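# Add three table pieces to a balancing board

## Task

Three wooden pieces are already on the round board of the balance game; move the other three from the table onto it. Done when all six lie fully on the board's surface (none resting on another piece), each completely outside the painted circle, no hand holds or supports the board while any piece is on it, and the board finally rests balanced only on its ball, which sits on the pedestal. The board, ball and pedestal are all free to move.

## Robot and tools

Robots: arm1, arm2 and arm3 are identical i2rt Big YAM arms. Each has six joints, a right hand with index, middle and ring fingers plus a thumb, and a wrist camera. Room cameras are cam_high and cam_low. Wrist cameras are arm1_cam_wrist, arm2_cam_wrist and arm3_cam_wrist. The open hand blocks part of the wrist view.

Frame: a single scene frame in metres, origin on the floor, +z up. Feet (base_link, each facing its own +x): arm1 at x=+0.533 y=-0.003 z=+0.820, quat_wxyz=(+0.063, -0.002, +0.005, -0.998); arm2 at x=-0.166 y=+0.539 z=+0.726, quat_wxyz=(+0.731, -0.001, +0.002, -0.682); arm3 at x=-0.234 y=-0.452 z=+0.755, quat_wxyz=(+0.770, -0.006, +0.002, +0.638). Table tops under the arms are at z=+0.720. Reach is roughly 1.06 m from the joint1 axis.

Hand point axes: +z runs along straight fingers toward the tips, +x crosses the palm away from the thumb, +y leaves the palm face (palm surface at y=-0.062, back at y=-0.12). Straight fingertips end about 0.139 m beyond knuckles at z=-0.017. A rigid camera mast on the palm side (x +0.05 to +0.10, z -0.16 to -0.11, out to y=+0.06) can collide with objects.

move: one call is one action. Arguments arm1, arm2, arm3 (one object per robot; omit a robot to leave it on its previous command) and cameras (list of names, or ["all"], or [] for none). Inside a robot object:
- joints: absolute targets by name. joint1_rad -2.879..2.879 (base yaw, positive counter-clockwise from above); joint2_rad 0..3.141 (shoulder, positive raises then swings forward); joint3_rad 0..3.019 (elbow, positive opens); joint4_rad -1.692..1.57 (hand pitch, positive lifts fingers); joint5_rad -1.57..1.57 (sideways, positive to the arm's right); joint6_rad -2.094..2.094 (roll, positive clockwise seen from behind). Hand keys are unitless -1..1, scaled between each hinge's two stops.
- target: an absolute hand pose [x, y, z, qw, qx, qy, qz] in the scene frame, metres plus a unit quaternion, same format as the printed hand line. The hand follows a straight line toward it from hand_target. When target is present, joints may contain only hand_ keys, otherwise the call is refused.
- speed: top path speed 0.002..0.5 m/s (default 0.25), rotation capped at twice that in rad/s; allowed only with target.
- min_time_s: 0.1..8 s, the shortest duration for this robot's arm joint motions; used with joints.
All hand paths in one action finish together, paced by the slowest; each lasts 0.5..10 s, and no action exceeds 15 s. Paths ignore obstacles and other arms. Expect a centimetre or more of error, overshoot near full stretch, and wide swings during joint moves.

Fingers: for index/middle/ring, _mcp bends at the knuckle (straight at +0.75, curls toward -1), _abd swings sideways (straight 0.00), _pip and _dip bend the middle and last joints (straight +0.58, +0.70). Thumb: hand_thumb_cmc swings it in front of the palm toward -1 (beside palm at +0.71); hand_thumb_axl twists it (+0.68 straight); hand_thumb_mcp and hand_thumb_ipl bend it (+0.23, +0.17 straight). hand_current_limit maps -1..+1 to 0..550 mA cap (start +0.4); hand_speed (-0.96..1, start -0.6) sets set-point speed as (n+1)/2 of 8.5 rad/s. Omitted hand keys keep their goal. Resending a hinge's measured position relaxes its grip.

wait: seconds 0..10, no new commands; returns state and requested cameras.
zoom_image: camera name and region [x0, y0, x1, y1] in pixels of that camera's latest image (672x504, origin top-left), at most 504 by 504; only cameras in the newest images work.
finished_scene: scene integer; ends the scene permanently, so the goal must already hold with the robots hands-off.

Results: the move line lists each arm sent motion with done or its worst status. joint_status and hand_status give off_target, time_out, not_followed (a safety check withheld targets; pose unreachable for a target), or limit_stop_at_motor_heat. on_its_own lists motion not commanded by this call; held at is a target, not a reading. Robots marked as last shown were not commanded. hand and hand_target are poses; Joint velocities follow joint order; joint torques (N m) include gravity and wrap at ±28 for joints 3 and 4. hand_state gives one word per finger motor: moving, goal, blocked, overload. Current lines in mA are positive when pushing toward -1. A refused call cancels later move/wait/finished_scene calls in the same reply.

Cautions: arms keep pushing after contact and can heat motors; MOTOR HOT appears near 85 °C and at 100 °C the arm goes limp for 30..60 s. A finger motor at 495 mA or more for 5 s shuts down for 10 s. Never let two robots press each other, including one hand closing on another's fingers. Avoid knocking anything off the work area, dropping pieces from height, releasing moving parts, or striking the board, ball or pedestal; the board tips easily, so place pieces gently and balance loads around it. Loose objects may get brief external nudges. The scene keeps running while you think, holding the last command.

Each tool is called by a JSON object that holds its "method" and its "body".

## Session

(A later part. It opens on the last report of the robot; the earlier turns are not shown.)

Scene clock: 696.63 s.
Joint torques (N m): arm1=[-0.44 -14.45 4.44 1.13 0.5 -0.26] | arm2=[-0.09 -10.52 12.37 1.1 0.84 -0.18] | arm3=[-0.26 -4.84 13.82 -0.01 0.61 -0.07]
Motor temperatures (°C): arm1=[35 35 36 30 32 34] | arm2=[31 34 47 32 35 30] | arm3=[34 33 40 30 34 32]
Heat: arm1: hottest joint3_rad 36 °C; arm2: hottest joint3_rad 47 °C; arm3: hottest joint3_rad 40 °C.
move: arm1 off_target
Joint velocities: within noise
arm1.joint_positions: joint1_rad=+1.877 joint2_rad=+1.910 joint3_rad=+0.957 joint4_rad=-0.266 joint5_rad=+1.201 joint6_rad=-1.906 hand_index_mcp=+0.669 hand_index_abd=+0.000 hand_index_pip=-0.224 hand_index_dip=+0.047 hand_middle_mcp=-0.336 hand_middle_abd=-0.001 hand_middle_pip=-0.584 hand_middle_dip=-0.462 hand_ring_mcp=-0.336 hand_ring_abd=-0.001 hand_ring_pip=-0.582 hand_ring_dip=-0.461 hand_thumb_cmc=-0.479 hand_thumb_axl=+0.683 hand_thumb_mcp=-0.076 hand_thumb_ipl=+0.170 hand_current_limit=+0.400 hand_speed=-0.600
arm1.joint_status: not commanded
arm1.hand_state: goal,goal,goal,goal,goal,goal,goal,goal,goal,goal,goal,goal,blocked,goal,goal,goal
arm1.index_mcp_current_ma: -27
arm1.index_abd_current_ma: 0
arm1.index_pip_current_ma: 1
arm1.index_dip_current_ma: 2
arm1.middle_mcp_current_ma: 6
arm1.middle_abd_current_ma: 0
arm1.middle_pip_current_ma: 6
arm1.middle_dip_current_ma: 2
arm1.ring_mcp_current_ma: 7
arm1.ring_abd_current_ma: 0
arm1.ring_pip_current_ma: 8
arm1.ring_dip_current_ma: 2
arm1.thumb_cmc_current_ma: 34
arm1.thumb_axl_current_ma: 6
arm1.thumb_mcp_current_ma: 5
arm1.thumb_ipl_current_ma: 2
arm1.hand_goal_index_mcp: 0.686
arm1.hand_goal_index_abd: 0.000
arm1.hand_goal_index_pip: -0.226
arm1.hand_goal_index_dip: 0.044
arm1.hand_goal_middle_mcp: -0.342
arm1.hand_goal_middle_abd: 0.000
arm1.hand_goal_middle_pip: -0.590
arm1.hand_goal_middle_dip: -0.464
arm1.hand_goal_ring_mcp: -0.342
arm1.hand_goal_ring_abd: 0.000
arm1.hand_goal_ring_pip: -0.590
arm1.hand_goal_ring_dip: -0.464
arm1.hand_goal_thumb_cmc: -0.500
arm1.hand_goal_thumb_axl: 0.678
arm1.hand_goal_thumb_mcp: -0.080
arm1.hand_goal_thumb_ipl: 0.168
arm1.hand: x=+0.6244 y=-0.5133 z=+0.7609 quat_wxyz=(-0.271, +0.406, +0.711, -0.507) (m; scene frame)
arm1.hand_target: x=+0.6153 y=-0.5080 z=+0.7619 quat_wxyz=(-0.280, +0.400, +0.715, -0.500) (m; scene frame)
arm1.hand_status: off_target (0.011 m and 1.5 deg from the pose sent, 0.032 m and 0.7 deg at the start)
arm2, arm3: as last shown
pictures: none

{"method": "move", "body": {"arm1": {"joints": {"hand_index_mcp": 0.35, "hand_thumb_mcp": -0.35}}, "cameras": ["arm1_cam_wrist", "cam_low"]}}

{"method": "zoom_image", "body": {"camera": "arm1_cam_wrist", "region": [392, 0, 672, 240]}}

{"method": "zoom_image", "body": {"camera": "cam_low", "region": [460, 200, 580, 300]}}

Scene clock: 705.87 s.
Joint torques (N m): arm1=[-0.09 -14.33 4.92 1.24 0.56 -0.09] | arm2=[-0.32 -10.29 12.23 1.05 0.88 -0.17] | arm3=[-0.32 -4.84 13.83 0.01 0.61 -0.07]
Motor temperatures (°C): arm1=[35 35 36 30 32 34] | arm2=[31 34 47 32 35 30] | arm3=[34 33 40 30 34 32]
Heat: arm1: hottest joint3_rad 36 °C; arm2: hottest joint3_rad 47 °C; arm3: hottest joint3_rad 40 °C.
move: arm1 done
Joint velocities: within noise
arm1.joint_positions: joint1_rad=+1.874 joint2_rad=+1.910 joint3_rad=+0.947 joint4_rad=-0.265 joint5_rad=+1.199 joint6_rad=-1.926 hand_index_mcp=+0.347 hand_index_abd=+0.000 hand_index_pip=-0.222 hand_index_dip=+0.047 hand_middle_mcp=-0.336 hand_middle_abd=-0.001 hand_middle_pip=-0.584 hand_middle_dip=-0.462 hand_ring_mcp=-0.336 hand_ring_abd=-0.001 hand_ring_pip=-0.582 hand_ring_dip=-0.461 hand_thumb_cmc=-0.500 hand_thumb_axl=+0.680 hand_thumb_mcp=-0.343 hand_thumb_ipl=+0.171 hand_current_limit=+0.400 hand_speed=-0.600
arm1.joint_status: all done
arm1.hand_state: goal,goal,goal,goal,goal,goal,goal,goal,goal,goal,goal,goal,goal,goal,goal,goal
arm1.index_mcp_current_ma: -2
arm1.index_abd_current_ma: 0
arm1.index_pip_current_ma: 3
arm1.index_dip_current_ma: 2
arm1.middle_mcp_current_ma: 6
arm1.middle_abd_current_ma: 0
arm1.middle_pip_current_ma: 6
arm1.middle_dip_current_ma: 2
arm1.ring_mcp_current_ma: 7
arm1.ring_abd_current_ma: 0
arm1.ring_pip_current_ma: 8
arm1.ring_dip_current_ma: 2
arm1.thumb_cmc_current_ma: 0
arm1.thumb_axl_current_ma: 2
arm1.thumb_mcp_current_ma: 10
arm1.thumb_ipl_current_ma: 4
arm1.hand_goal_index_mcp: 0.350
arm1.hand_goal_index_abd: 0.000
arm1.hand_goal_index_pip: -0.226
arm1.hand_goal_index_dip: 0.044
arm1.hand_goal_middle_mcp: -0.342
arm1.hand_goal_middle_abd: 0.000
arm1.hand_goal_middle_pip: -0.590
arm1.hand_goal_middle_dip: -0.464
arm1.hand_goal_ring_mcp: -0.342
arm1.hand_goal_ring_abd: 0.000
arm1.hand_goal_ring_pip: -0.590
arm1.hand_goal_ring_dip: -0.464
arm1.hand_goal_thumb_cmc: -0.500
arm1.hand_goal_thumb_axl: 0.678
arm1.hand_goal_thumb_mcp: -0.350
arm1.hand_goal_thumb_ipl: 0.168
arm1.hand: x=+0.6204 y=-0.5074 z=+0.7576 quat_wxyz=(-0.279, +0.397, +0.716, -0.501) (m; scene frame)
arm1.hand_target: x=+0.6150 y=-0.5079 z=+0.7618 quat_wxyz=(-0.280, +0.400, +0.715, -0.500) (m; scene frame)
arm1.hand_status: not commanded
arm2, arm3: as last shown
pictures: arm1_cam_wrist, cam_low

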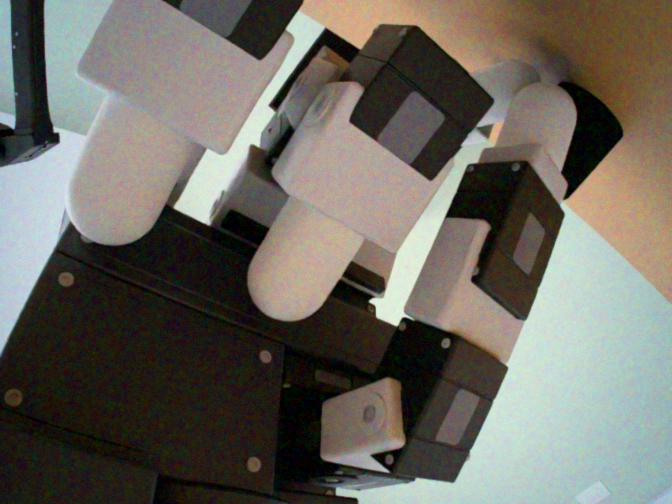

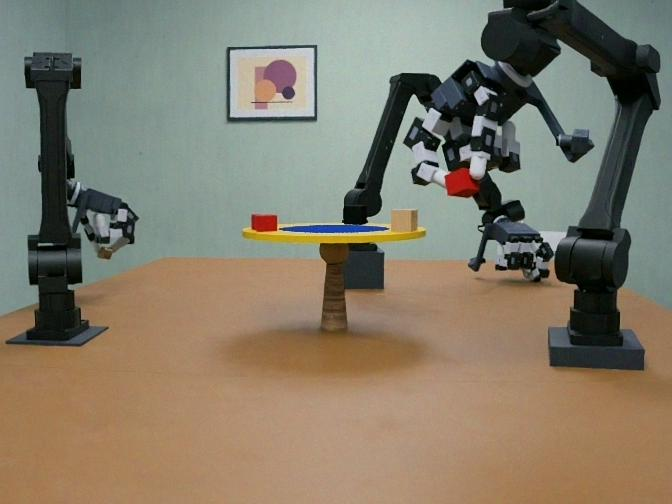

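Scaled by 1.800 from the camera's 672x504 image, which has a finer 960x720 frame.

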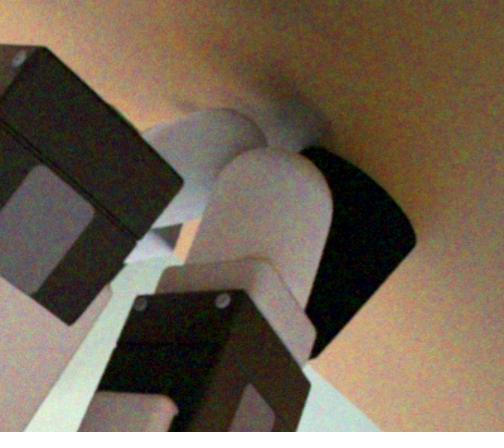

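Scaled by 4.200 from the camera's 672x504 image, which has a finer 960x720 frame.

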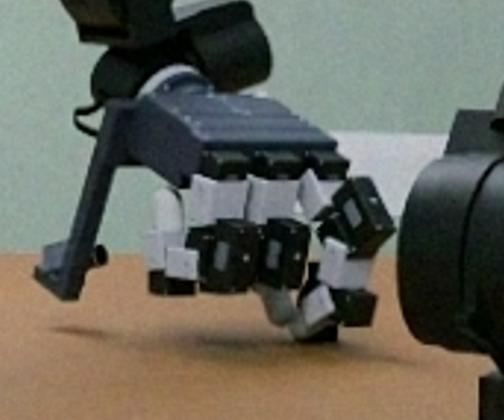

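{"method": "move", "body": {"arm1": {"target": [0.6150, -0.5080, 0.87, 0.2799, -0.3997, -0.7153, 0.5007], "speed": 0.15}}}

{"method": "move", "body": {"arm1": {"target": [0.6160, -0.3500, 0.89, 0.2799, -0.3997, -0.7153, 0.5007], "speed": 0.25, "joints": {"hand_index_mcp": 0.685, "hand_thumb_mcp": 0.0, "hand_middle_mcp": 0.754, "hand_middle_pip": 0.577, "hand_middle_dip": 0.696, "hand_ring_mcp": 0.754, "hand_ring_pip": 0.577, "hand_ring_dip": 0.696}}, "cameras": ["arm1_cam_wrist", "cam_low", "cam_high"]}}

{"method": "zoom_image", "body": {"camera": "cam_low", "region": [500, 240, 560, 300]}}

{"method": "zoom_image", "body": {"camera": "cam_high", "region": [140, 60, 220, 140]}}

Scene clock: 736.73 s.
Joint torques (N m): arm1=[-0.26 -13.16 10.37 0.83 0.57 0.02] | arm2=[-0.15 -9.99 12.3 1.06 0.86 -0.15] | arm3=[-0.32 -4.84 13.85 0.01 0.61 -0.07]
Motor temperatures (°C): arm1=[35 36 36 30 32 34] | arm2=[31 34 47 32 35 30] | arm3=[34 33 41 30 34 32]
Heat: arm1: hottest joint2_rad 36 °C; arm2: hottest joint3_rad 47 °C; arm3: hottest joint3_rad 41 °C.
move: arm1 off_target
Joint velocities: within noise
arm1.joint_positions: joint1_rad=+1.874 joint2_rad=+1.684 joint3_rad=+0.951 joint4_rad=-0.534 joint5_rad=+1.198 joint6_rad=-1.943 hand_index_mcp=+0.347 hand_index_abd=+0.000 hand_index_pip=-0.222 hand_index_dip=+0.047 hand_middle_mcp=-0.336 hand_middle_abd=-0.001 hand_middle_pip=-0.584 hand_middle_dip=-0.462 hand_ring_mcp=-0.336 hand_ring_abd=-0.001 hand_ring_pip=-0.582 hand_ring_dip=-0.461 hand_thumb_cmc=-0.500 hand_thumb_axl=+0.680 hand_thumb_mcp=-0.343 hand_thumb_ipl=+0.171 hand_current_limit=+0.400 hand_speed=-0.600
arm1.joint_status: not commanded
arm1.hand_state: goal,goal,goal,goal,goal,goal,goal,goal,goal,goal,goal,goal,goal,goal,goal,goal
arm1.index_mcp_current_ma: -2
arm1.index_abd_current_ma: 0
arm1.index_pip_current_ma: 3
arm1.index_dip_current_ma: 2
arm1.middle_mcp_current_ma: 6
arm1.middle_abd_current_ma: 0
arm1.middle_pip_current_ma: 6
arm1.middle_dip_current_ma: 2
arm1.ring_mcp_current_ma: 7
arm1.ring_abd_current_ma: 0
arm1.ring_pip_current_ma: 8
arm1.ring_dip_current_ma: 2
arm1.thumb_cmc_current_ma: 0
arm1.thumb_axl_current_ma: 2
arm1.thumb_mcp_current_ma: 10
arm1.thumb_ipl_current_ma: 4
arm1.hand_goal_index_mcp: 0.350
arm1.hand_goal_index_abd: 0.000
arm1.hand_goal_index_pip: -0.226
arm1.hand_goal_index_dip: 0.044
arm1.hand_goal_middle_mcp: -0.342
arm1.hand_goal_middle_abd: 0.000
arm1.hand_goal_middle_pip: -0.590
arm1.hand_goal_middle_dip: -0.464
arm1.hand_goal_ring_mcp: -0.342
arm1.hand_goal_ring_abd: 0.000
arm1.hand_goal_ring_pip: -0.590
arm1.hand_goal_ring_dip: -0.464
arm1.hand_goal_thumb_cmc: -0.500
arm1.hand_goal_thumb_axl: 0.678
arm1.hand_goal_thumb_mcp: -0.350
arm1.hand_goal_thumb_ipl: 0.168
arm1.hand: x=+0.6110 y=-0.4870 z=+0.8474 quat_wxyz=(-0.296, +0.383, +0.726, -0.489) (m; scene frame)
arm1.hand_target: x=+0.6146 y=-0.5070 z=+0.8704 quat_wxyz=(-0.280, +0.399, +0.715, -0.501) (m; scene frame)
arm1.hand_status: off_target (0.031 m and 3.2 deg from the pose sent, 0.112 m and 0.3 deg at the start)
arm2, arm3: as last shown
pictures: none

Scene clock: 738.93 s.
Joint torques (N m): arm1=[1.67 -6.07 9.8 0.03 0.84 0.2] | arm2=[-0.5 -10.58 12.33 0.95 0.87 -0.15] | arm3=[-0.32 -4.84 13.82 -0.01 0.62 -0.07]
Motor temperatures (°C): arm1=[35 36 36 30 32 34] | arm2=[31 34 47 32 35 30] | arm3=[34 33 41 30 34 32]
Heat: arm1: hottest joint2_rad 36 °C; arm2: hottest joint3_rad 47 °C; arm3: hottest joint3_rad 41 °C.
move: arm1 off_target
Joint velocities: within noise
arm1.joint_positions: joint1_rad=+2.059 joint2_rad=+1.380 joint3_rad=+0.708 joint4_rad=-1.108 joint5_rad=+1.213 joint6_rad=-1.368 hand_index_mcp=+0.670 hand_index_abd=+0.000 hand_index_pip=-0.224 hand_index_dip=+0.047 hand_middle_mcp=+0.735 hand_middle_abd=-0.001 hand_middle_pip=+0.571 hand_middle_dip=+0.693 hand_ring_mcp=+0.733 hand_ring_abd=-0.001 hand_ring_pip=+0.570 hand_ring_dip=+0.692 hand_thumb_cmc=-0.500 hand_thumb_axl=+0.680 hand_thumb_mcp=-0.002 hand_thumb_ipl=+0.170 hand_current_limit=+0.400 hand_speed=-0.600
arm1.joint_status: hand_ring_mcp off_target (ended at +0.733, target +0.754); the others done
arm1.hand_state: goal,goal,goal,goal,goal,goal,goal,goal,blocked,goal,goal,goal,goal,goal,goal,goal
arm1.index_mcp_current_ma: -25
arm1.index_abd_current_ma: 0
arm1.index_pip_current_ma: 1
arm1.index_dip_current_ma: 2
arm1.middle_mcp_current_ma: -33
arm1.middle_abd_current_ma: 0
arm1.middle_pip_current_ma: -7
arm1.middle_dip_current_ma: -2
arm1.ring_mcp_current_ma: -37
arm1.ring_abd_current_ma: 0
arm1.ring_pip_current_ma: -9
arm1.ring_dip_current_ma: -3
arm1.thumb_cmc_current_ma: 0
arm1.thumb_axl_current_ma: 2
arm1.thumb_mcp_current_ma: -2
arm1.thumb_ipl_current_ma: 2
arm1.hand_goal_index_mcp: 0.686
arm1.hand_goal_index_abd: 0.000
arm1.hand_goal_index_pip: -0.226
arm1.hand_goal_index_dip: 0.044
arm1.hand_goal_middle_mcp: 0.754
arm1.hand_goal_middle_abd: 0.000
arm1.hand_goal_middle_pip: 0.578
arm1.hand_goal_middle_dip: 0.696
arm1.hand_goal_ring_mcp: 0.754
arm1.hand_goal_ring_abd: 0.000
arm1.hand_goal_ring_pip: 0.578
arm1.hand_goal_ring_dip: 0.696
arm1.hand_goal_thumb_cmc: -0.500
arm1.hand_goal_thumb_axl: 0.678
arm1.hand_goal_thumb_mcp: 0.000
arm1.hand_goal_thumb_ipl: 0.168
arm1.hand: x=+0.6017 y=-0.3356 z=+0.8818 quat_wxyz=(-0.292, +0.394, +0.718, -0.493) (m; scene frame)
arm1.hand_target: x=+0.6157 y=-0.3493 z=+0.8902 quat_wxyz=(-0.279, +0.399, +0.716, -0.500) (m; scene frame)
arm1.hand_status: off_target (0.022 m and 1.8 deg from the pose sent, 0.144 m and 3.2 deg at the start)
arm2, arm3: as last shown
pictures: arm1_cam_wrist, cam_high, cam_low

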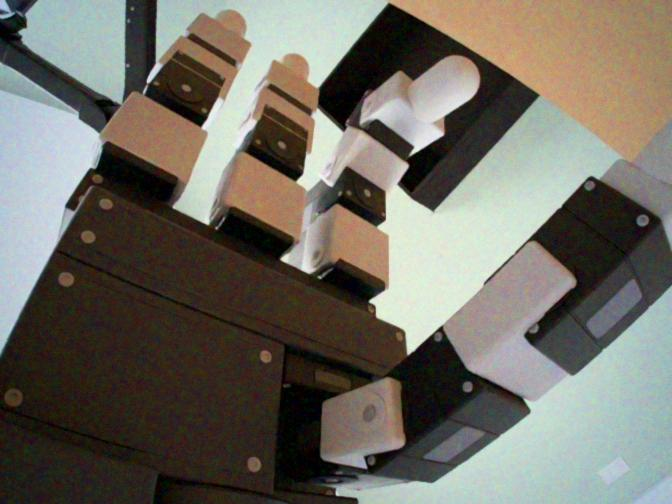

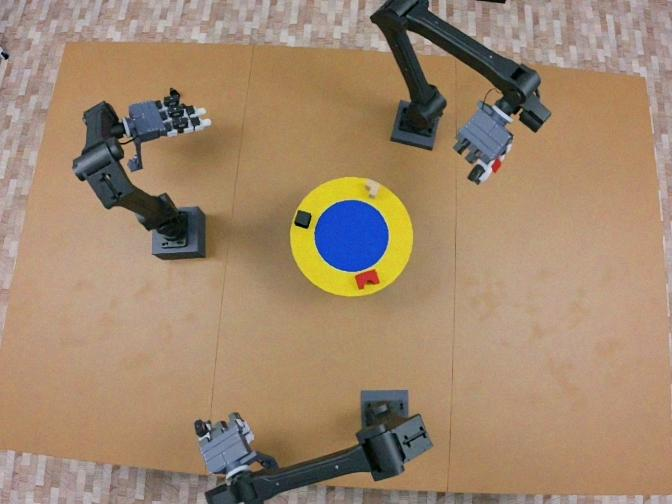

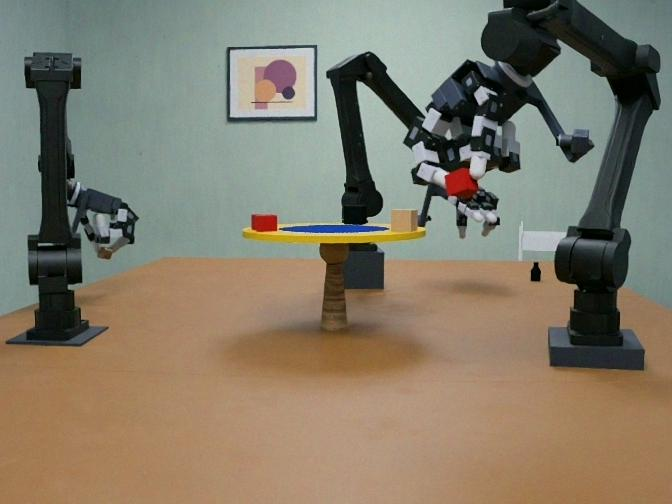

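Scaled by 8.400 from the camera's 672x504 image, which has a finer 960x720 frame.

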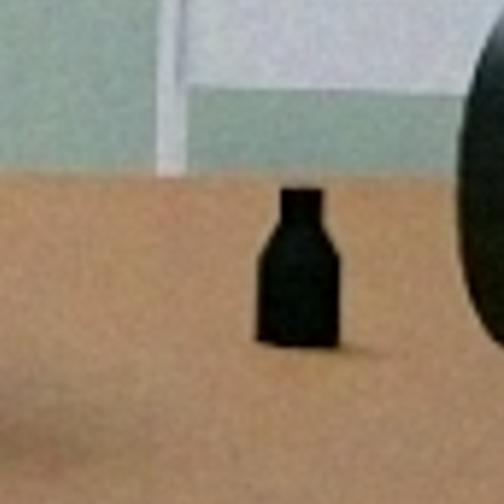

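Scaled by 6.300 from the camera's 672x504 image, which has a finer 960x720 frame.

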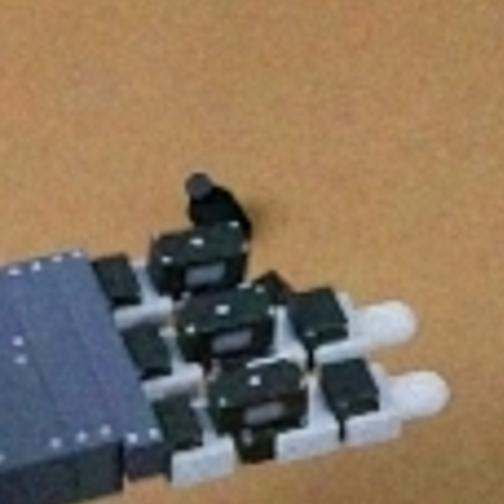

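{"method": "move", "body": {"arm1": {"target": [0.6400, -0.5500, 0.86, 0.2799, -0.3997, -0.7153, 0.5007], "speed": 0.2, "joints": {"hand_index_mcp": 0.685, "hand_thumb_mcp": 0.0, "hand_thumb_cmc": -0.694, "hand_middle_mcp": 0.685, "hand_middle_pip": -0.226, "hand_middle_dip": 0.043}}, "cameras": ["arm1_cam_wrist"]}}

Scene clock: 783.47 s.
Joint torques (N m): arm1=[0.21 -12.81 9.89 1.54 0.68 -0.09] | arm2=[0.21 -9.99 12.34 1.05 0.86 -0.13] | arm3=[-0.32 -4.84 13.85 -0.02 0.61 -0.07]
Motor temperatures (°C): arm1=[35 34 37 30 33 33] | arm2=[31 35 48 32 35 30] | arm3=[34 33 42 30 34 32]
Heat: arm1: hottest joint3_rad 37 °C; arm2: hottest joint3_rad 48 °C; arm3: hottest joint3_rad 42 °C.
move: arm1 off_target
Joint velocities: within noise
arm1.joint_positions: joint1_rad=+1.884 joint2_rad=+1.780 joint3_rad=+1.112 joint4_rad=-0.606 joint5_rad=+1.203 joint6_rad=-1.898 hand_index_mcp=+0.670 hand_index_abd=+0.000 hand_index_pip=-0.224 hand_index_dip=+0.047 hand_middle_mcp=+0.679 hand_middle_abd=-0.001 hand_middle_pip=-0.224 hand_middle_dip=+0.047 hand_ring_mcp=+0.733 hand_ring_abd=-0.001 hand_ring_pip=+0.570 hand_ring_dip=+0.692 hand_thumb_cmc=-0.690 hand_thumb_axl=+0.680 hand_thumb_mcp=-0.002 hand_thumb_ipl=+0.170 hand_current_limit=+0.400 hand_speed=-0.600
arm1.joint_status: all done
arm1.hand_state: goal,goal,goal,goal,goal,goal,goal,goal,blocked,goal,goal,goal,goal,goal,goal,goal
arm1.index_mcp_current_ma: -25
arm1.index_abd_current_ma: 0
arm1.index_pip_current_ma: 1
arm1.index_dip_current_ma: 2
arm1.middle_mcp_current_ma: -7
arm1.middle_abd_current_ma: 0
arm1.middle_pip_current_ma: 1
arm1.middle_dip_current_ma: 2
arm1.ring_mcp_current_ma: -37
arm1.ring_abd_current_ma: 0
arm1.ring_pip_current_ma: -9
arm1.ring_dip_current_ma: -3
arm1.thumb_cmc_current_ma: 3
arm1.thumb_axl_current_ma: 2
arm1.thumb_mcp_current_ma: -2
arm1.thumb_ipl_current_ma: 2
arm1.hand_goal_index_mcp: 0.686
arm1.hand_goal_index_abd: 0.000
arm1.hand_goal_index_pip: -0.226
arm1.hand_goal_index_dip: 0.044
arm1.hand_goal_middle_mcp: 0.686
arm1.hand_goal_middle_abd: 0.000
arm1.hand_goal_middle_pip: -0.226
arm1.hand_goal_middle_dip: 0.044
arm1.hand_goal_ring_mcp: 0.754
arm1.hand_goal_ring_abd: 0.000
arm1.hand_goal_ring_pip: 0.578
arm1.hand_goal_ring_dip: 0.696
arm1.hand_goal_thumb_cmc: -0.694
arm1.hand_goal_thumb_axl: 0.678
arm1.hand_goal_thumb_mcp: 0.000
arm1.hand_goal_thumb_ipl: 0.168
arm1.hand: x=+0.6381 y=-0.5344 z=+0.8545 quat_wxyz=(-0.286, +0.393, +0.719, -0.496) (m; scene frame)
arm1.hand_target: x=+0.6398 y=-0.5495 z=+0.8604 quat_wxyz=(-0.280, +0.400, +0.715, -0.501) (m; scene frame)
arm1.hand_status: off_target (0.017 m and 1.2 deg from the pose sent, 0.219 m and 1.8 deg at the start)
arm2, arm3: as last shown
pictures: arm1_cam_wrist

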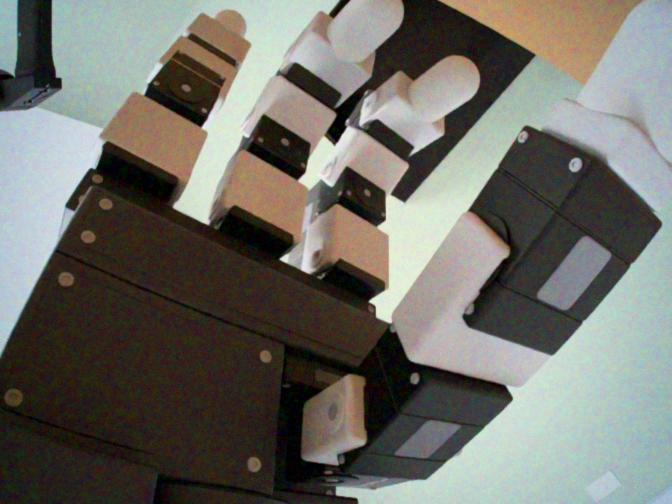

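{"method": "move", "body": {"arm1": {"target": [0.6360, -0.5470, 0.763, 0.2799, -0.3997, -0.7153, 0.5007], "speed": 0.1}, "cameras": ["arm1_cam_wrist", "cam_low", "cam_high"]}}

{"method": "zoom_image", "body": {"camera": "arm1_cam_wrist", "region": [312, 0, 672, 280]}}

{"method": "zoom_image", "body": {"camera": "cam_low", "region": [460, 200, 580, 300]}}

Scene clock: 790.23 s.
Joint torques (N m): arm1=[-0.03 -13.8 5.78 1.66 0.69 -0.12] | arm2=[-0.03 -10.11 12.36 1.06 0.87 -0.16] | arm3=[-0.32 -4.78 13.83 0.01 0.61 -0.07]
Motor temperatures (°C): arm1=[35 34 37 30 33 33] | arm2=[31 35 48 32 35 30] | arm3=[34 33 42 30 34 32]
Heat: arm1: hottest joint3_rad 37 °C; arm2: hottest joint3_rad 48 °C; arm3: hottest joint3_rad 42 °C.
move: arm1 off_target
Joint velocities: within noise
arm1.joint_positions: joint1_rad=+1.882 joint2_rad=+1.953 joint3_rad=+1.087 joint4_rad=-0.357 joint5_rad=+1.201 joint6_rad=-1.910 hand_index_mcp=+0.670 hand_index_abd=+0.000 hand_index_pip=-0.224 hand_index_dip=+0.047 hand_middle_mcp=+0.679 hand_middle_abd=-0.001 hand_middle_pip=-0.224 hand_middle_dip=+0.047 hand_ring_mcp=+0.733 hand_ring_abd=-0.001 hand_ring_pip=+0.570 hand_ring_dip=+0.692 hand_thumb_cmc=-0.690 hand_thumb_axl=+0.680 hand_thumb_mcp=-0.002 hand_thumb_ipl=+0.170 hand_current_limit=+0.400 hand_speed=-0.600
arm1.joint_status: not commanded
arm1.hand_state: goal,goal,goal,goal,goal,goal,goal,goal,blocked,goal,goal,goal,goal,goal,goal,goal
arm1.index_mcp_current_ma: -25
arm1.index_abd_current_ma: 0
arm1.index_pip_current_ma: 1
arm1.index_dip_current_ma: 2
arm1.middle_mcp_current_ma: -7
arm1.middle_abd_current_ma: 0
arm1.middle_pip_current_ma: 1
arm1.middle_dip_current_ma: 2
arm1.ring_mcp_current_ma: -37
arm1.ring_abd_current_ma: 0
arm1.ring_pip_current_ma: -9
arm1.ring_dip_current_ma: -3
arm1.thumb_cmc_current_ma: 3
arm1.thumb_axl_current_ma: 2
arm1.thumb_mcp_current_ma: -2
arm1.thumb_ipl_current_ma: 2
arm1.hand_goal_index_mcp: 0.686
arm1.hand_goal_index_abd: 0.000
arm1.hand_goal_index_pip: -0.226
arm1.hand_goal_index_dip: 0.044
arm1.hand_goal_middle_mcp: 0.686
arm1.hand_goal_middle_abd: 0.000
arm1.hand_goal_middle_pip: -0.226
arm1.hand_goal_middle_dip: 0.044
arm1.hand_goal_ring_mcp: 0.754
arm1.hand_goal_ring_abd: 0.000
arm1.hand_goal_ring_pip: 0.578
arm1.hand_goal_ring_dip: 0.696
arm1.hand_goal_thumb_cmc: -0.694
arm1.hand_goal_thumb_axl: 0.678
arm1.hand_goal_thumb_mcp: 0.000
arm1.hand_goal_thumb_ipl: 0.168
arm1.hand: x=+0.6437 y=-0.5487 z=+0.7721 quat_wxyz=(-0.272, +0.402, +0.713, -0.506) (m; scene frame)
arm1.hand_target: x=+0.6362 y=-0.5468 z=+0.7632 quat_wxyz=(-0.280, +0.400, +0.715, -0.500) (m; scene frame)
arm1.hand_status: off_target (0.012 m and 1.2 deg from the pose sent, 0.092 m and 1.2 deg at the start)
arm2.joint_positions: joint1_rad=+1.946 joint2_rad=+1.462 joint3_rad=+0.985 joint4_rad=-0.645 joint5_rad=+1.174 joint6_rad=-2.091 hand_index_mcp=+0.380 hand_index_abd=+0.000 hand_index_pip=-0.180 hand_index_dip=+0.058 hand_middle_mcp=-0.335 hand_middle_abd=+0.000 hand_middle_pip=-0.583 hand_middle_dip=-0.461 hand_ring_mcp=-0.336 hand_ring_abd=-0.001 hand_ring_pip=-0.584 hand_ring_dip=-0.461 hand_thumb_cmc=-0.496 hand_thumb_axl=+0.683 hand_thumb_mcp=-0.291 hand_thumb_ipl=+0.200 hand_current_limit=+0.400 hand_speed=-0.600
arm2.joint_status: not commanded
arm2.hand_state: blocked,goal,blocked,goal,goal,goal,goal,goal,goal,goal,goal,goal,goal,goal,blocked,blocked
arm2.index_mcp_current_ma: 174
arm2.index_abd_current_ma: 0
arm2.index_pip_current_ma: 34
arm2.index_dip_current_ma: 3
arm2.middle_mcp_current_ma: 1
arm2.middle_abd_current_ma: 0
arm2.middle_pip_current_ma: 1
arm2.middle_dip_current_ma: 0
arm2.ring_mcp_current_ma: 1
arm2.ring_abd_current_ma: 0
arm2.ring_pip_current_ma: 1
arm2.ring_dip_current_ma: 0
arm2.thumb_cmc_current_ma: 0
arm2.thumb_axl_current_ma: 1
arm2.thumb_mcp_current_ma: 300
arm2.thumb_ipl_current_ma: 30
arm2.hand_goal_index_mcp: 0.280
arm2.hand_goal_index_abd: 0.000
arm2.hand_goal_index_pip: -0.226
arm2.hand_goal_index_dip: 0.044
arm2.hand_goal_middle_mcp: -0.342
arm2.hand_goal_middle_abd: 0.000
arm2.hand_goal_middle_pip: -0.590
arm2.hand_goal_middle_dip: -0.464
arm2.hand_goal_ring_mcp: -0.342
arm2.hand_goal_ring_abd: 0.000
arm2.hand_goal_ring_pip: -0.590
arm2.hand_goal_ring_dip: -0.464
arm2.hand_goal_thumb_cmc: -0.500
arm2.hand_goal_thumb_axl: 0.678
arm2.hand_goal_thumb_mcp: -0.400
arm2.hand_goal_thumb_ipl: 0.168
arm2.hand: x=+0.3067 y=+0.6225 z=+0.8557 quat_wxyz=(+0.163, -0.269, +0.777, -0.545) (m; scene frame)
arm2.hand_target: x=+0.3218 y=+0.6308 z=+0.8803 quat_wxyz=(+0.182, -0.259, +0.778, -0.543) (m; scene frame)
arm2.hand_status: not commanded
arm3.joint_positions: joint1_rad=+1.088 joint2_rad=+0.948 joint3_rad=+1.077 joint4_rad=-1.685 joint5_rad=+0.928 joint6_rad=-1.378 hand_index_mcp=+0.421 hand_index_abd=+0.000 hand_index_pip=-0.198 hand_index_dip=+0.054 hand_middle_mcp=-0.334 hand_middle_abd=+0.000 hand_middle_pip=-0.583 hand_middle_dip=-0.461 hand_ring_mcp=-0.332 hand_ring_abd=+0.000 hand_ring_pip=-0.584 hand_ring_dip=-0.461 hand_thumb_cmc=-0.509 hand_thumb_axl=+0.674 hand_thumb_mcp=-0.232 hand_thumb_ipl=+0.188 hand_current_limit=+0.400 hand_speed=-0.600
arm3.joint_status: not commanded
arm3.hand_state: blocked,goal,blocked,goal,goal,goal,goal,goal,goal,goal,goal,goal,goal,goal,blocked,blocked
arm3.index_mcp_current_ma: 156
arm3.index_abd_current_ma: 0
arm3.index_pip_current_ma: 66
arm3.index_dip_current_ma: 17
arm3.middle_mcp_current_ma: 15
arm3.middle_abd_current_ma: 0
arm3.middle_pip_current_ma: 10
arm3.middle_dip_current_ma: 3
arm3.ring_mcp_current_ma: 18
arm3.ring_abd_current_ma: 0
arm3.ring_pip_current_ma: 9
arm3.ring_dip_current_ma: 3
arm3.thumb_cmc_current_ma: -16
arm3.thumb_axl_current_ma: -7
arm3.thumb_mcp_current_ma: 385
arm3.thumb_ipl_current_ma: 65
arm3.hand_goal_index_mcp: 0.370
arm3.hand_goal_index_abd: 0.000
arm3.hand_goal_index_pip: -0.226
arm3.hand_goal_index_dip: 0.044
arm3.hand_goal_middle_mcp: -0.342
arm3.hand_goal_middle_abd: 0.000
arm3.hand_goal_middle_pip: -0.590
arm3.hand_goal_middle_dip: -0.464
arm3.hand_goal_ring_mcp: -0.342
arm3.hand_goal_ring_abd: 0.000
arm3.hand_goal_ring_pip: -0.590
arm3.hand_goal_ring_dip: -0.464
arm3.hand_goal_thumb_cmc: -0.500
arm3.hand_goal_thumb_axl: 0.678
arm3.hand_goal_thumb_mcp: -0.336
arm3.hand_goal_thumb_ipl: 0.168
arm3.hand: x=-0.3952 y=-0.2047 z=+1.0375 quat_wxyz=(+0.432, -0.814, +0.375, -0.103) (m; scene frame)
arm3.hand_target: x=-0.3991 y=-0.1995 z=+1.0590 quat_wxyz=(+0.436, -0.810, +0.383, -0.087) (m; scene frame)
arm3.hand_status: not commanded
pictures: arm1_cam_wrist, cam_high, cam_low

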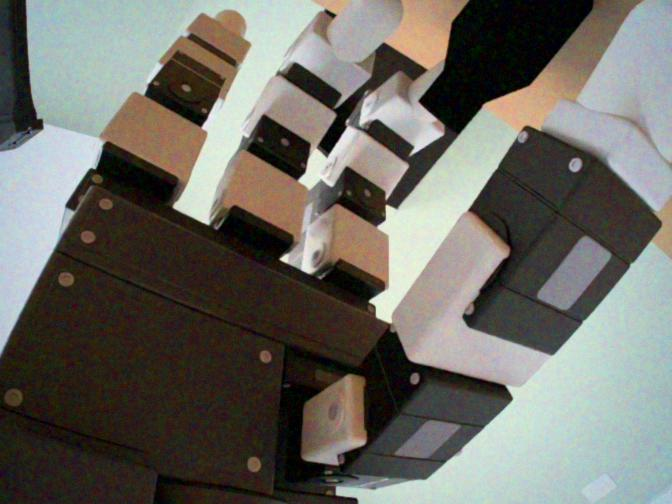

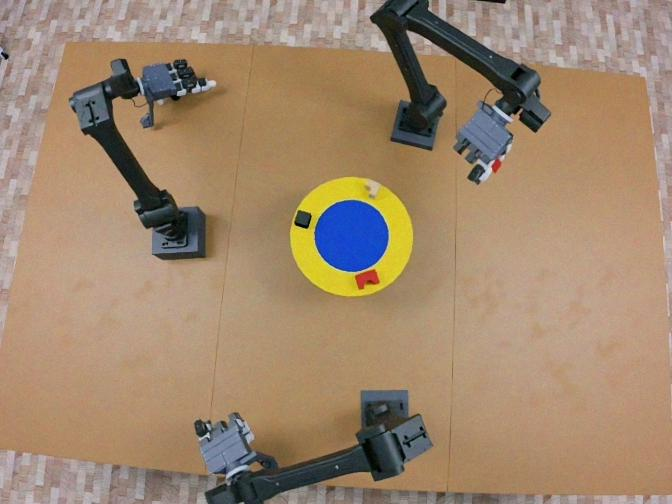

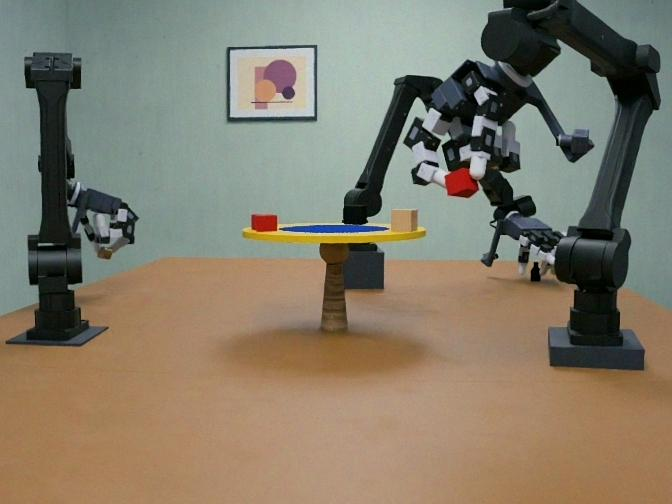

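Scaled by 1.400 from the camera's 672x504 image, which has a finer 960x720 frame.

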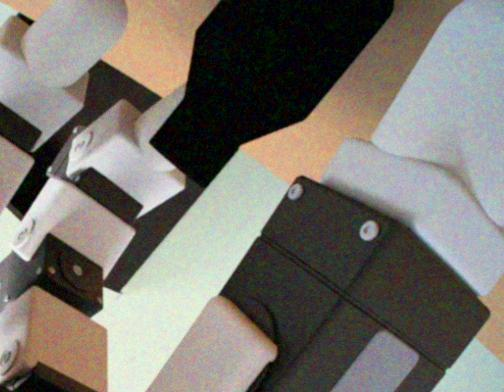

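Scaled by 4.200 from the camera's 672x504 image, which has a finer 960x720 frame.

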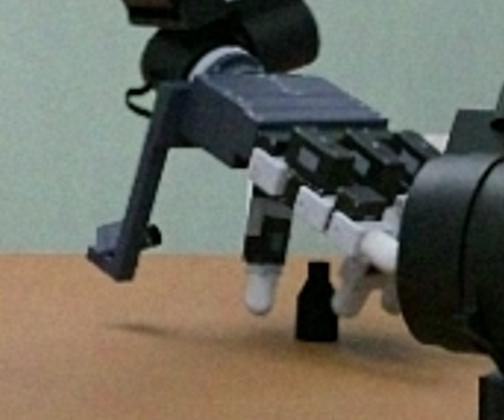

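{"method": "move", "body": {"arm1": {"joints": {"hand_index_mcp": 0.46, "hand_middle_mcp": 0.46, "hand_thumb_mcp": -0.45}}, "cameras": ["arm1_cam_wrist", "cam_low"]}}

{"method": "zoom_image", "body": {"camera": "cam_low", "region": [460, 200, 580, 300]}}

Scene clock: 803.67 s.
Joint torques (N m): arm1=[-0.26 -13.92 5.68 1.69 0.71 -0.09] | arm2=[-0.09 -10.7 12.37 1.01 0.87 -0.14] | arm3=[-0.32 -4.84 13.82 -0.01 0.61 -0.07]
Motor temperatures (°C): arm1=[35 34 37 30 33 33] | arm2=[31 35 48 32 35 30] | arm3=[34 33 42 30 34 32]
Heat: arm1: hottest joint3_rad 37 °C; arm2: hottest joint3_rad 48 °C; arm3: hottest joint3_rad 42 °C.
move: arm1 off_target
Joint velocities: within noise
arm1.joint_positions: joint1_rad=+1.881 joint2_rad=+1.953 joint3_rad=+1.087 joint4_rad=-0.356 joint5_rad=+1.200 joint6_rad=-1.911 hand_index_mcp=+0.472 hand_index_abd=+0.004 hand_index_pip=-0.218 hand_index_dip=+0.047 hand_middle_mcp=+0.469 hand_middle_abd=-0.004 hand_middle_pip=-0.221 hand_middle_dip=+0.047 hand_ring_mcp=+0.733 hand_ring_abd=-0.001 hand_ring_pip=+0.570 hand_ring_dip=+0.693 hand_thumb_cmc=-0.691 hand_thumb_axl=+0.680 hand_thumb_mcp=-0.379 hand_thumb_ipl=+0.182 hand_current_limit=+0.400 hand_speed=-0.600
arm1.joint_status: hand_thumb_mcp off_target (ended at -0.379, target -0.450); the others done
arm1.hand_state: goal,goal,goal,goal,goal,goal,goal,goal,blocked,goal,goal,goal,goal,goal,blocked,goal
arm1.index_mcp_current_ma: 17
arm1.index_abd_current_ma: 3
arm1.index_pip_current_ma: 9
arm1.index_dip_current_ma: 2
arm1.middle_mcp_current_ma: 12
arm1.middle_abd_current_ma: -3
arm1.middle_pip_current_ma: 5
arm1.middle_dip_current_ma: 2
arm1.ring_mcp_current_ma: -37
arm1.ring_abd_current_ma: 0
arm1.ring_pip_current_ma: -9
arm1.ring_dip_current_ma: -3
arm1.thumb_cmc_current_ma: 3
arm1.thumb_axl_current_ma: 2
arm1.thumb_mcp_current_ma: 266
arm1.thumb_ipl_current_ma: 28
arm1.hand_goal_index_mcp: 0.460
arm1.hand_goal_index_abd: 0.000
arm1.hand_goal_index_pip: -0.226
arm1.hand_goal_index_dip: 0.044
arm1.hand_goal_middle_mcp: 0.460
arm1.hand_goal_middle_abd: 0.000
arm1.hand_goal_middle_pip: -0.226
arm1.hand_goal_middle_dip: 0.044
arm1.hand_goal_ring_mcp: 0.754
arm1.hand_goal_ring_abd: 0.000
arm1.hand_goal_ring_pip: 0.578
arm1.hand_goal_ring_dip: 0.696
arm1.hand_goal_thumb_cmc: -0.694
arm1.hand_goal_thumb_axl: 0.678
arm1.hand_goal_thumb_mcp: -0.450
arm1.hand_goal_thumb_ipl: 0.168
arm1.hand: x=+0.6437 y=-0.5489 z=+0.7722 quat_wxyz=(-0.271, +0.402, +0.713, -0.506) (m; scene frame)
arm1.hand_target: x=+0.6361 y=-0.5468 z=+0.7632 quat_wxyz=(-0.280, +0.400, +0.715, -0.500) (m; scene frame)
arm1.hand_status: not commanded
arm2, arm3: as last shown
pictures: arm1_cam_wrist, cam_low

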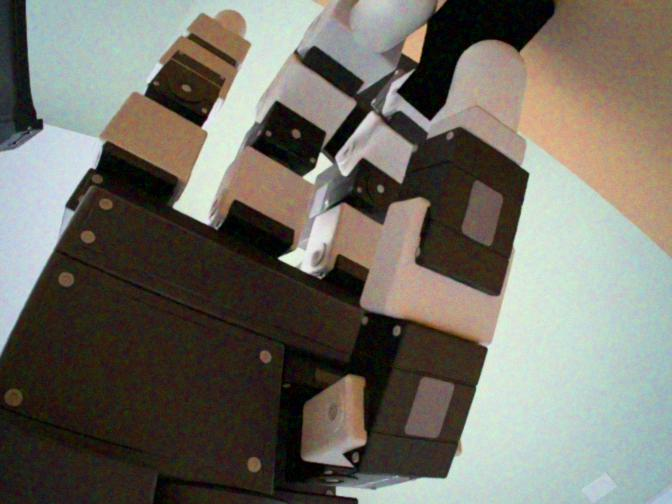

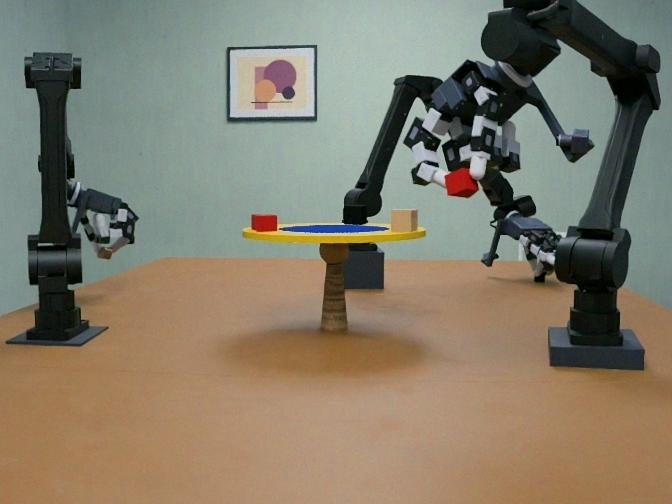

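Scaled by 4.200 from the camera's 672x504 image, which has a finer 960x720 frame.

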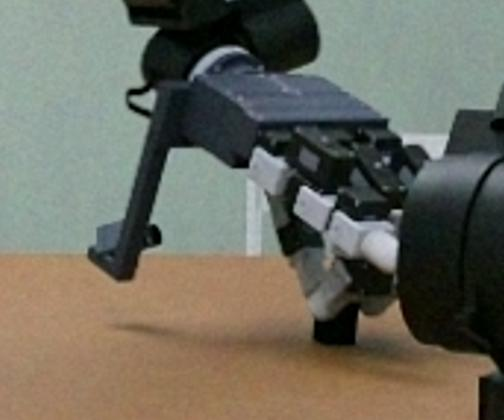

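{"method": "move", "body": {"arm1": {"joints": {"hand_index_mcp": 0.40, "hand_middle_mcp": 0.40, "hand_thumb_mcp": -0.50}}}}

{"method": "move", "body": {"arm1": {"target": [0.6360, -0.5470, 0.83, 0.2799, -0.3997, -0.7153, 0.5007], "speed": 0.08}, "cameras": ["arm1_cam_wrist", "cam_low"]}}

{"method": "zoom_image", "body": {"camera": "cam_low", "region": [460, 200, 580, 300]}}

Scene clock: 810.77 s.
Joint torques (N m): arm1=[0.26 -13.68 5.7 1.66 0.65 -0.08] | arm2=[-0.03 -10.29 12.34 1.1 0.88 -0.13] | arm3=[-0.32 -4.84 13.83 0.01 0.61 -0.07]
Motor temperatures (°C): arm1=[35 34 37 30 33 33] | arm2=[31 35 48 32 35 30] | arm3=[34 33 42 30 34 32]
Heat: arm1: hottest joint3_rad 37 °C; arm2: hottest joint3_rad 48 °C; arm3: hottest joint3_rad 42 °C.
move: arm1 off_target
Joint velocities: within noise
arm1.joint_positions: joint1_rad=+1.881 joint2_rad=+1.953 joint3_rad=+1.087 joint4_rad=-0.356 joint5_rad=+1.202 joint6_rad=-1.911 hand_index_mcp=+0.455 hand_index_abd=+0.008 hand_index_pip=-0.211 hand_index_dip=+0.048 hand_middle_mcp=+0.454 hand_middle_abd=-0.008 hand_middle_pip=-0.213 hand_middle_dip=+0.047 hand_ring_mcp=+0.733 hand_ring_abd=-0.001 hand_ring_pip=+0.570 hand_ring_dip=+0.693 hand_thumb_cmc=-0.690 hand_thumb_axl=+0.681 hand_thumb_mcp=-0.382 hand_thumb_ipl=+0.191 hand_current_limit=+0.400 hand_speed=-0.600
arm1.joint_status: hand_index_mcp off_target (ended at +0.455, target +0.400); hand_middle_mcp off_target (ended at +0.454, target +0.400); hand_thumb_mcp off_target (ended at -0.382, target -0.500)
arm1.hand_state: blocked,goal,goal,goal,blocked,goal,goal,goal,blocked,goal,goal,goal,goal,goal,blocked,blocked
arm1.index_mcp_current_ma: 142
arm1.index_abd_current_ma: 7
arm1.index_pip_current_ma: 21
arm1.index_dip_current_ma: 3
arm1.middle_mcp_current_ma: 139
arm1.middle_abd_current_ma: -8
arm1.middle_pip_current_ma: 18
arm1.middle_dip_current_ma: 2
arm1.ring_mcp_current_ma: -37
arm1.ring_abd_current_ma: 0
arm1.ring_pip_current_ma: -9
arm1.ring_dip_current_ma: -3
arm1.thumb_cmc_current_ma: 3
arm1.thumb_axl_current_ma: 3
arm1.thumb_mcp_current_ma: 385
arm1.thumb_ipl_current_ma: 57
arm1.hand_goal_index_mcp: 0.400
arm1.hand_goal_index_abd: 0.000
arm1.hand_goal_index_pip: -0.226
arm1.hand_goal_index_dip: 0.044
arm1.hand_goal_middle_mcp: 0.400
arm1.hand_goal_middle_abd: 0.000
arm1.hand_goal_middle_pip: -0.226
arm1.hand_goal_middle_dip: 0.044
arm1.hand_goal_ring_mcp: 0.754
arm1.hand_goal_ring_abd: 0.000
arm1.hand_goal_ring_pip: 0.578
arm1.hand_goal_ring_dip: 0.696
arm1.hand_goal_thumb_cmc: -0.694
arm1.hand_goal_thumb_axl: 0.678
arm1.hand_goal_thumb_mcp: -0.500
arm1.hand_goal_thumb_ipl: 0.168
arm1.hand: x=+0.6434 y=-0.5490 z=+0.7724 quat_wxyz=(-0.272, +0.402, +0.713, -0.507) (m; scene frame)
arm1.hand_target: x=+0.6361 y=-0.5468 z=+0.7632 quat_wxyz=(-0.280, +0.400, +0.715, -0.501) (m; scene frame)
arm1.hand_status: not commanded
arm2, arm3: as last shown
pictures: none

Scene clock: 812.33 s.
Joint torques (N m): arm1=[-0.21 -15.68 8.24 0.98 0.71 -0.09] | arm2=[-0.03 -10.4 12.4 0.99 0.89 -0.14] | arm3=[-0.38 -4.84 13.83 0.01 0.61 -0.07]
Motor temperatures (°C): arm1=[35 34 37 30 33 33] | arm2=[31 35 48 32 35 30] | arm3=[34 33 42 30 34 32]
Heat: arm1: hottest joint3_rad 37 °C; arm2: hottest joint3_rad 48 °C; arm3: hottest joint3_rad 42 °C.
move: arm1 off_target
Joint velocities: within noise
arm1.joint_positions: joint1_rad=+1.881 joint2_rad=+1.858 joint3_rad=+1.087 joint4_rad=-0.495 joint5_rad=+1.200 joint6_rad=-1.916 hand_index_mcp=+0.451 hand_index_abd=+0.010 hand_index_pip=-0.205 hand_index_dip=+0.052 hand_middle_mcp=+0.449 hand_middle_abd=-0.009 hand_middle_pip=-0.207 hand_middle_dip=+0.051 hand_ring_mcp=+0.733 hand_ring_abd=-0.001 hand_ring_pip=+0.570 hand_ring_dip=+0.693 hand_thumb_cmc=-0.690 hand_thumb_axl=+0.681 hand_thumb_mcp=-0.384 hand_thumb_ipl=+0.191 hand_current_limit=+0.400 hand_speed=-0.600
arm1.joint_status: not commanded
arm1.hand_state: blocked,goal,blocked,goal,blocked,goal,goal,goal,blocked,goal,goal,goal,goal,goal,blocked,blocked
arm1.index_mcp_current_ma: 129
arm1.index_abd_current_ma: 10
arm1.index_pip_current_ma: 33
arm1.index_dip_current_ma: 9
arm1.middle_mcp_current_ma: 120
arm1.middle_abd_current_ma: -9
arm1.middle_pip_current_ma: 30
arm1.middle_dip_current_ma: 8
arm1.ring_mcp_current_ma: -37
arm1.ring_abd_current_ma: 0
arm1.ring_pip_current_ma: -9
arm1.ring_dip_current_ma: -3
arm1.thumb_cmc_current_ma: 3
arm1.thumb_axl_current_ma: 3
arm1.thumb_mcp_current_ma: 385
arm1.thumb_ipl_current_ma: 57
arm1.hand_goal_index_mcp: 0.400
arm1.hand_goal_index_abd: 0.000
arm1.hand_goal_index_pip: -0.226
arm1.hand_goal_index_dip: 0.044
arm1.hand_goal_middle_mcp: 0.400
arm1.hand_goal_middle_abd: 0.000
arm1.hand_goal_middle_pip: -0.226
arm1.hand_goal_middle_dip: 0.044
arm1.hand_goal_ring_mcp: 0.754
arm1.hand_goal_ring_abd: 0.000
arm1.hand_goal_ring_pip: 0.578
arm1.hand_goal_ring_dip: 0.696
arm1.hand_goal_thumb_cmc: -0.694
arm1.hand_goal_thumb_axl: 0.678
arm1.hand_goal_thumb_mcp: -0.500
arm1.hand_goal_thumb_ipl: 0.168
arm1.hand: x=+0.6373 y=-0.5358 z=+0.8123 quat_wxyz=(-0.287, +0.390, +0.722, -0.495) (m; scene frame)
arm1.hand_target: x=+0.6358 y=-0.5467 z=+0.8300 quat_wxyz=(-0.280, +0.400, +0.715, -0.501) (m; scene frame)
arm1.hand_status: off_target (0.021 m and 1.7 deg from the pose sent, 0.058 m and 1.2 deg at the start)
arm2, arm3: as last shown
pictures: arm1_cam_wrist, cam_low

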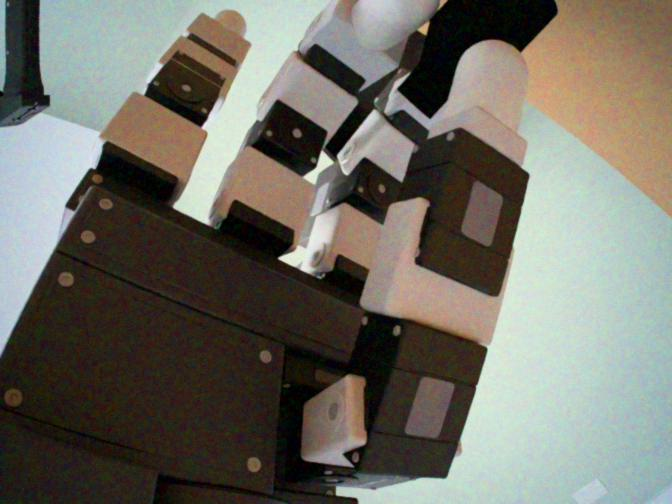

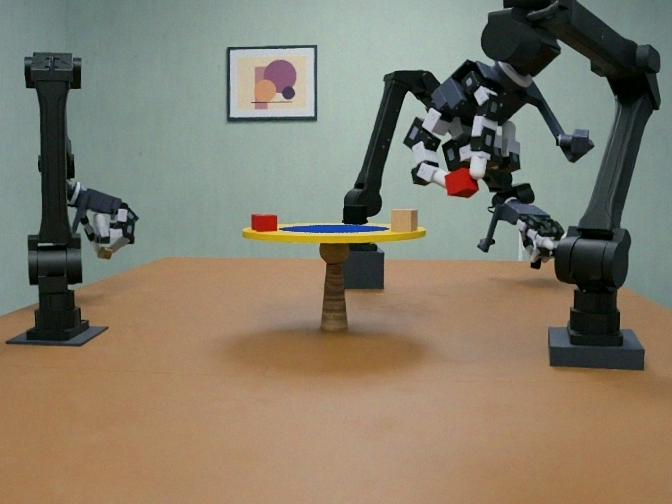

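Scaled by 4.200 from the camera's 672x504 image, which has a finer 960x720 frame.

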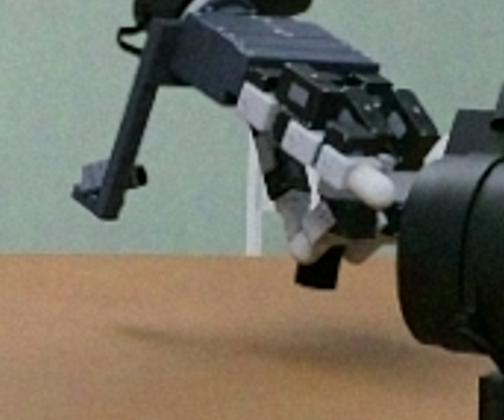

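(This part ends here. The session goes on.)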